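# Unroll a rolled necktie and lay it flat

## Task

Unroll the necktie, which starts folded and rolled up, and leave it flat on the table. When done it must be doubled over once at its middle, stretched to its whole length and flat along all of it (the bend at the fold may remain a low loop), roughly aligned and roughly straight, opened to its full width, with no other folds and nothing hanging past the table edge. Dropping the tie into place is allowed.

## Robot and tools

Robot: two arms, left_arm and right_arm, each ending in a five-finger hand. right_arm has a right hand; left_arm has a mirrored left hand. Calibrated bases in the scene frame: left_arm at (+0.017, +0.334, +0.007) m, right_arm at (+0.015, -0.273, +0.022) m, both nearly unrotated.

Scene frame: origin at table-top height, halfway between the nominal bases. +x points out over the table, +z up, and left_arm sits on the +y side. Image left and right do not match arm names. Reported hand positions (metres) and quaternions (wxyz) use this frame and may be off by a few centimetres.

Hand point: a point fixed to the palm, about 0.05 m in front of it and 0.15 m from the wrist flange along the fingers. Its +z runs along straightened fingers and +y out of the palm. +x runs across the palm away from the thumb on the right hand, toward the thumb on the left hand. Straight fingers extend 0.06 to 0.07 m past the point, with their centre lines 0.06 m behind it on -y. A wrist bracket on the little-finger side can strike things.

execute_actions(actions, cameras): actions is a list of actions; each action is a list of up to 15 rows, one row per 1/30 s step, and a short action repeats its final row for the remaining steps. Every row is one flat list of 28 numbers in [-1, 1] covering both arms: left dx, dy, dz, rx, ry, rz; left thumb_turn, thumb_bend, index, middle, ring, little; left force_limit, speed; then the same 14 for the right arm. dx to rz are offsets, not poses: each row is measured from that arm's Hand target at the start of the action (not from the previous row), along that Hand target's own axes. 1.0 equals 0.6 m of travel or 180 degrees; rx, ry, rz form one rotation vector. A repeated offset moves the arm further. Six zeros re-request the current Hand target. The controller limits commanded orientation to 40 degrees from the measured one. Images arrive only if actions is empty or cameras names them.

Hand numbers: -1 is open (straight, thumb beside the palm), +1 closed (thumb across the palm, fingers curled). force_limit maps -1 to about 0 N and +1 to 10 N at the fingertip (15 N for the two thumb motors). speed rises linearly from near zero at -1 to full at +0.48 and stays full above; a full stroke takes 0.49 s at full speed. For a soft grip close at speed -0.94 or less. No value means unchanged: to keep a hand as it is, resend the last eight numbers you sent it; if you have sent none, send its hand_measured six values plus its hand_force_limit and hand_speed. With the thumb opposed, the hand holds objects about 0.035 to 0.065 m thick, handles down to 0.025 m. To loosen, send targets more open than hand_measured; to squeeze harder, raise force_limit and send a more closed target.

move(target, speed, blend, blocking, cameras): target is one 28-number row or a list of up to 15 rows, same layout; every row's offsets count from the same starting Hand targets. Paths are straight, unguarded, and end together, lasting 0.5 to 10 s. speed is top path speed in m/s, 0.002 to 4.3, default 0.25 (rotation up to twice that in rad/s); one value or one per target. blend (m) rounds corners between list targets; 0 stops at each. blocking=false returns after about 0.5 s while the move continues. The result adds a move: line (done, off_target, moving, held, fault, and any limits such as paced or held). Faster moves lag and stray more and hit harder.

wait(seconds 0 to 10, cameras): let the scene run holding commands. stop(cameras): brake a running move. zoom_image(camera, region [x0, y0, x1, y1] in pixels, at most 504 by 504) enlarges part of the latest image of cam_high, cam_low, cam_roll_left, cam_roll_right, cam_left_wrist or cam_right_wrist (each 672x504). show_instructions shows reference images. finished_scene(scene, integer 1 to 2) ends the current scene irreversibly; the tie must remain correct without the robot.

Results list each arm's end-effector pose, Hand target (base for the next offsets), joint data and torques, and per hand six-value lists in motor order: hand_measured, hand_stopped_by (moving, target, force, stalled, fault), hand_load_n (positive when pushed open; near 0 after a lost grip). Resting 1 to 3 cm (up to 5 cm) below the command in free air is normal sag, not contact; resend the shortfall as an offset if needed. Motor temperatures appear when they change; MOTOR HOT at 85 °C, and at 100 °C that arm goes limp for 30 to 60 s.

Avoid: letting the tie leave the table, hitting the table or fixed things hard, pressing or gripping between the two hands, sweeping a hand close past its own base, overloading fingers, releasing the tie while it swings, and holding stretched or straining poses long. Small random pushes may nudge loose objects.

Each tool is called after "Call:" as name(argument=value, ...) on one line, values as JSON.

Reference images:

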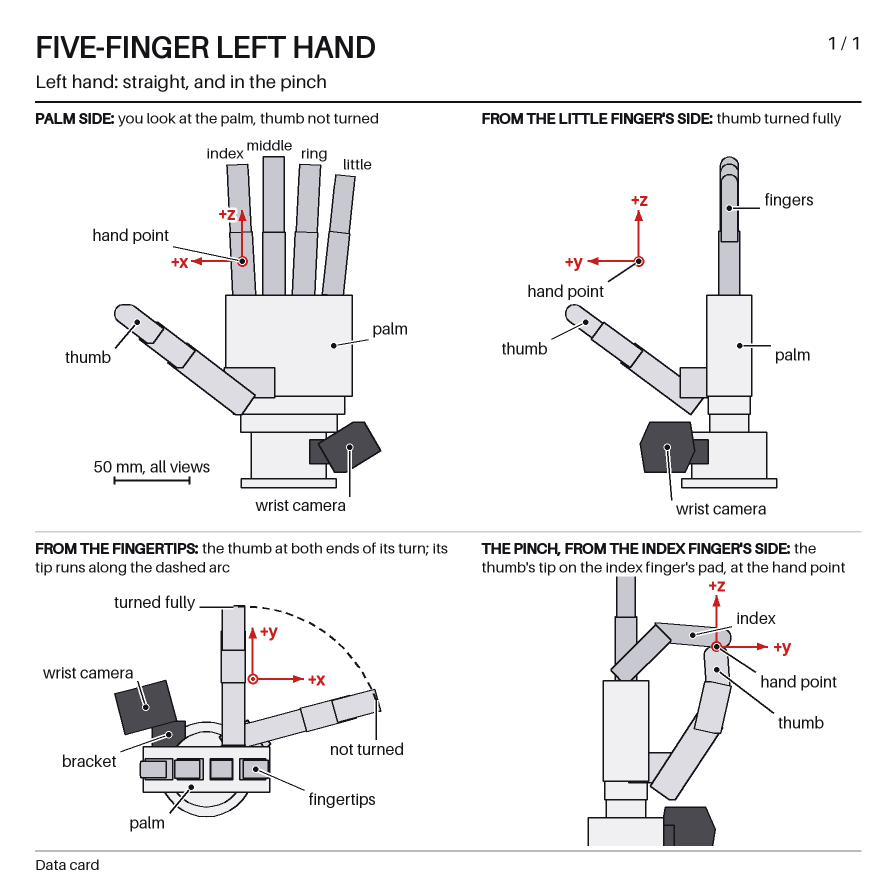

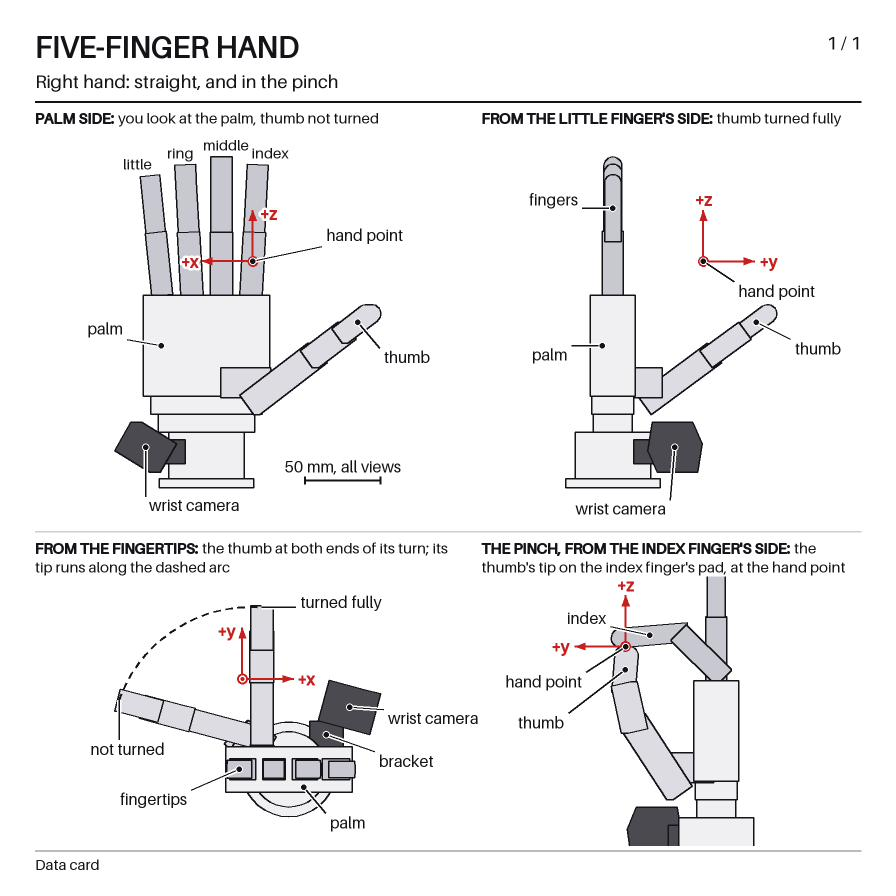

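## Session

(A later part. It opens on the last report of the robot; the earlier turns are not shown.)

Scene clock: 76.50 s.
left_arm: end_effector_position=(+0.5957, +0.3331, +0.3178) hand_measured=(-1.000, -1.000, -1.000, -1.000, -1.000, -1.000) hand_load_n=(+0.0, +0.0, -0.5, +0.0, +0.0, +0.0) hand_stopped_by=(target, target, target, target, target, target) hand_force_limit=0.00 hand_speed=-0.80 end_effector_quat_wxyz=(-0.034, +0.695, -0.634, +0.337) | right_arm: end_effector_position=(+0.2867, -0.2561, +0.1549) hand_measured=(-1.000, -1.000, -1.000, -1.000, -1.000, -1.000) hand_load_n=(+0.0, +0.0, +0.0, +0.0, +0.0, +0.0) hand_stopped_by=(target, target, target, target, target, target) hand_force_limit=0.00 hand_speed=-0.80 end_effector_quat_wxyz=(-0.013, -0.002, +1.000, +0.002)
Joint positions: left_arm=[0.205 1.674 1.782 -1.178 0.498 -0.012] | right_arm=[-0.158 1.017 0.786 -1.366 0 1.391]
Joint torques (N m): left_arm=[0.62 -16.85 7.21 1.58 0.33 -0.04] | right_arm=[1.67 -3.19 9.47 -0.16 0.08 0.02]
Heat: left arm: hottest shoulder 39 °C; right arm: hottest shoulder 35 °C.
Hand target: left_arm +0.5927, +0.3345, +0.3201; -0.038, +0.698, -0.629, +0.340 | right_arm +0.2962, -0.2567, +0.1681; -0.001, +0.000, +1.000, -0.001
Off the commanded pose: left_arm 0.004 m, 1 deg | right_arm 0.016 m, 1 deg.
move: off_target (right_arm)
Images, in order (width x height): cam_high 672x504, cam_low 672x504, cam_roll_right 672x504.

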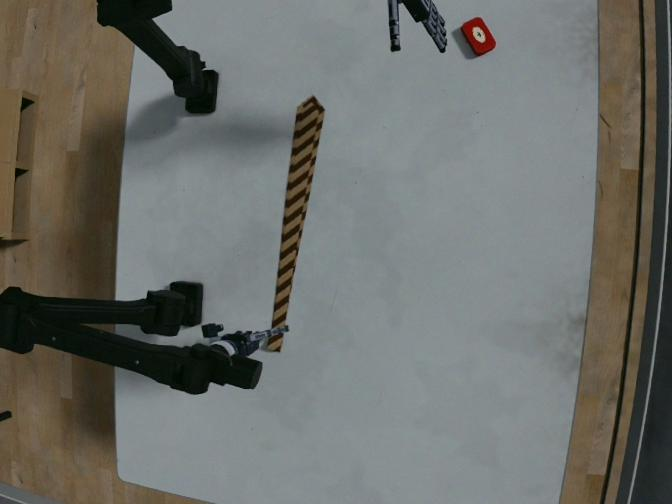

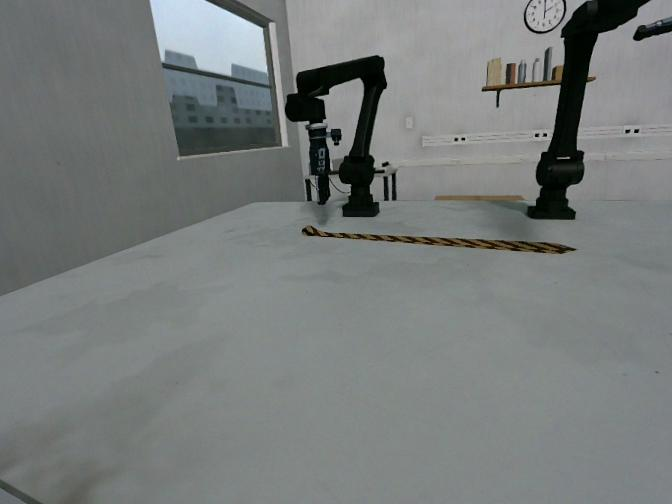

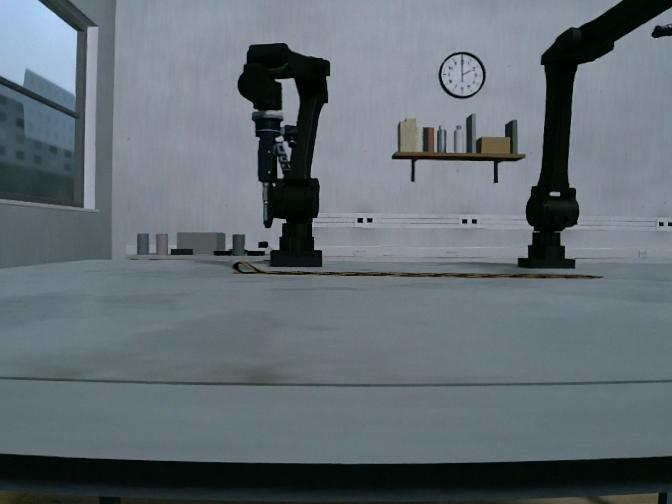

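Call:
move(target=[[0,0,0,0,0,0,-1,-1,-1,-1,-1,-1,0,-0.8,0,-0.07,0,0,0,0,-1,-1,-1,-1,-1,-1,0,-0.8],[0,0,0,0,0,0,-1,-1,-1,-1,-1,-1,0,-0.8,0,-0.07,0.147,0,0,0,-1,-1,-1,-1,-1,-1,0,-0.8],[0,0,0,0,0,0,-1,-1,-1,-1,-1,-1,0,-0.8,0,-0.07,-0.05,0,0,0,-1,-1,-1,-1,-1,-1,0,-0.8],[0,0,0,0,0,0,-1,-1,-1,-1,-1,-1,0,-0.8,-0.3,-0.3,-0.05,0,0,0,-1,-1,-1,-1,-1,-1,0,-0.8]], cameras=["cam_high","cam_low","cam_roll_right","cam_right_wrist"], speed=[0.2,0.1,0.12,0.25])

Call:
zoom_image(camera="cam_roll_right", region=[220, 230, 340, 300])

Call:
zoom_image(camera="cam_low", region=[270, 180, 390, 260])

Call:
zoom_image(camera="cam_high", region=[220, 80, 380, 360])

Scene clock: 95.87 s.
left_arm: end_effector_position=(+0.5957, +0.3331, +0.3178) hand_measured=(-1.000, -1.000, -1.000, -1.000, -1.000, -1.000) hand_load_n=(+0.0, +0.0, +0.0, +0.0, +0.0, +0.0) hand_stopped_by=(target, target, target, target, target, target) hand_force_limit=0.00 hand_speed=-0.80 end_effector_quat_wxyz=(-0.034, +0.695, -0.634, +0.337) | right_arm: end_effector_position=(+0.4690, -0.4311, +0.1865) hand_measured=(-1.000, -1.000, -1.000, -1.000, -1.000, -1.000) hand_load_n=(+0.0, +0.0, +0.0, +0.0, +0.0, +0.0) hand_stopped_by=(target, target, target, target, target, target) hand_force_limit=0.00 hand_speed=-0.80 end_effector_quat_wxyz=(-0.010, +0.003, +1.000, +0.004)
Joint positions: left_arm=[0.205 1.674 1.782 -1.178 0.498 -0.012] | right_arm=[-0.455 1.617 1.424 -1.4 0.003 1.104]
Joint torques (N m): left_arm=[0.56 -16.79 7.24 1.57 0.33 -0.04] | right_arm=[0.85 -11.69 9.68 -0.14 0.01 -0.17]
Heat: left arm: hottest shoulder 39 °C; right arm: hottest shoulder 34 °C.
Hand target: left_arm +0.5927, +0.3345, +0.3201; -0.038, +0.698, -0.629, +0.340 | right_arm +0.4764, -0.4365, +0.1986; +0.000, +0.000, +1.000, -0.001
Off the commanded pose: left_arm 0.004 m, 1 deg | right_arm 0.015 m, 1 deg.
move: off_target (right_arm)
camera_calibration:
cam_right_wrist: T_world_to_cam=[[-0.261254, 0.964849, -0.0285223, 0.547139], [0.819744, 0.237372, 0.521223, -0.386038], [0.509672, 0.112791, -0.852944, 0.0858742], [0, 0, 0, 1]] pos_world=[0.415627, -0.445957, 0.290063]
Images, in order (width x height): cam_high 672x504, cam_low 672x504, cam_roll_right 672x504, cam_right_wrist 672x504.

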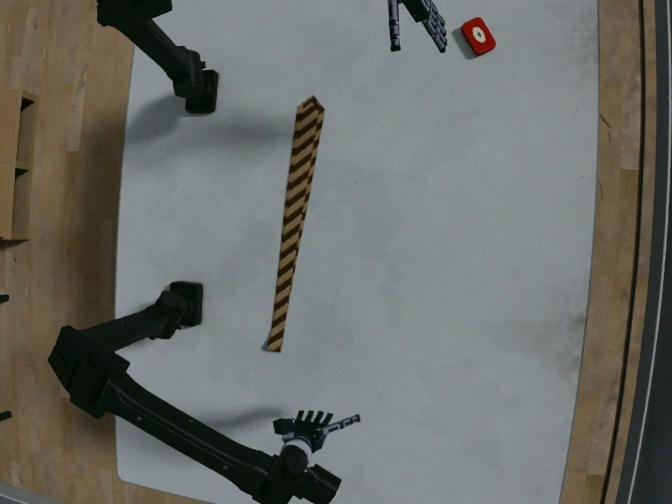

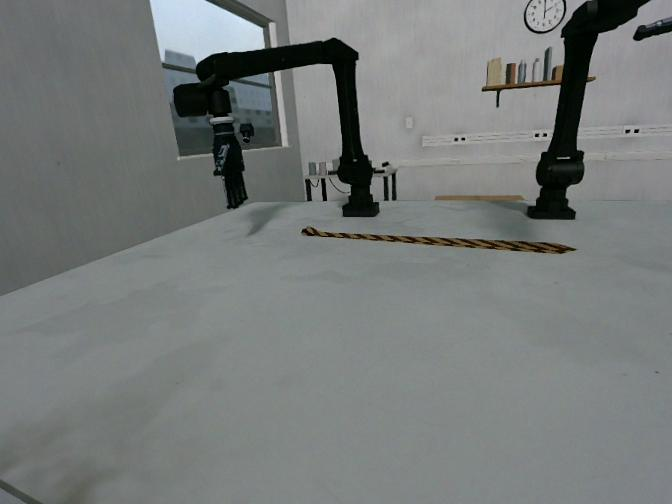

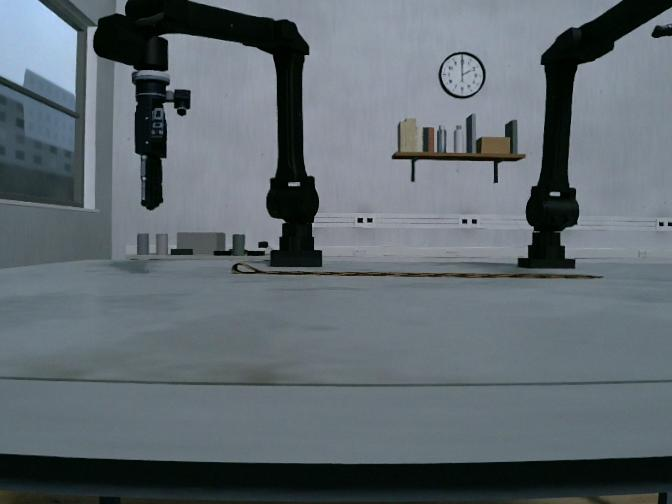

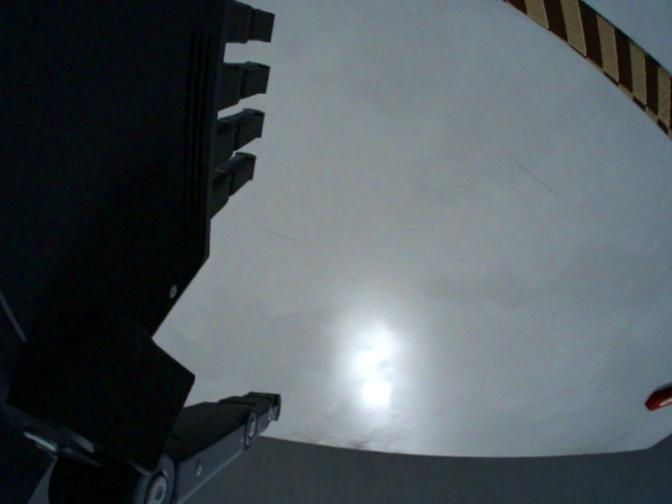

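Scaled by 4.200 from the camera's 672x504 image, which has a finer 960x720 frame.

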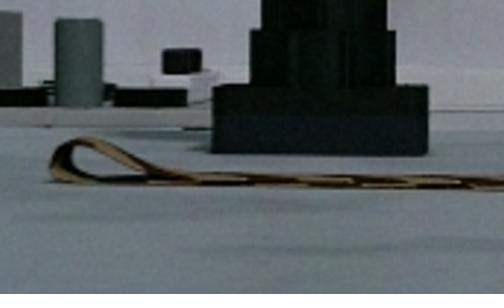

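Scaled by 4.200 from the camera's 672x504 image, which has a finer 960x720 frame.

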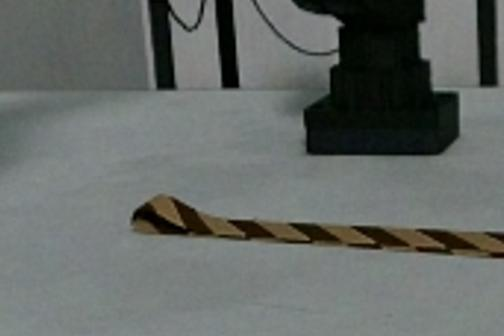

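Scaled by 1.800 from the camera's 672x504 image, which has a finer 960x720 frame.

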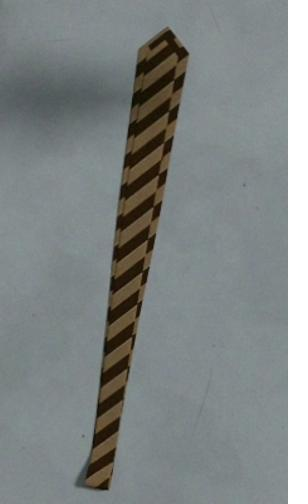

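Flat, straight, folded in half.

Call:
finished_scene(scene=1)

The scene is finished: the task was done.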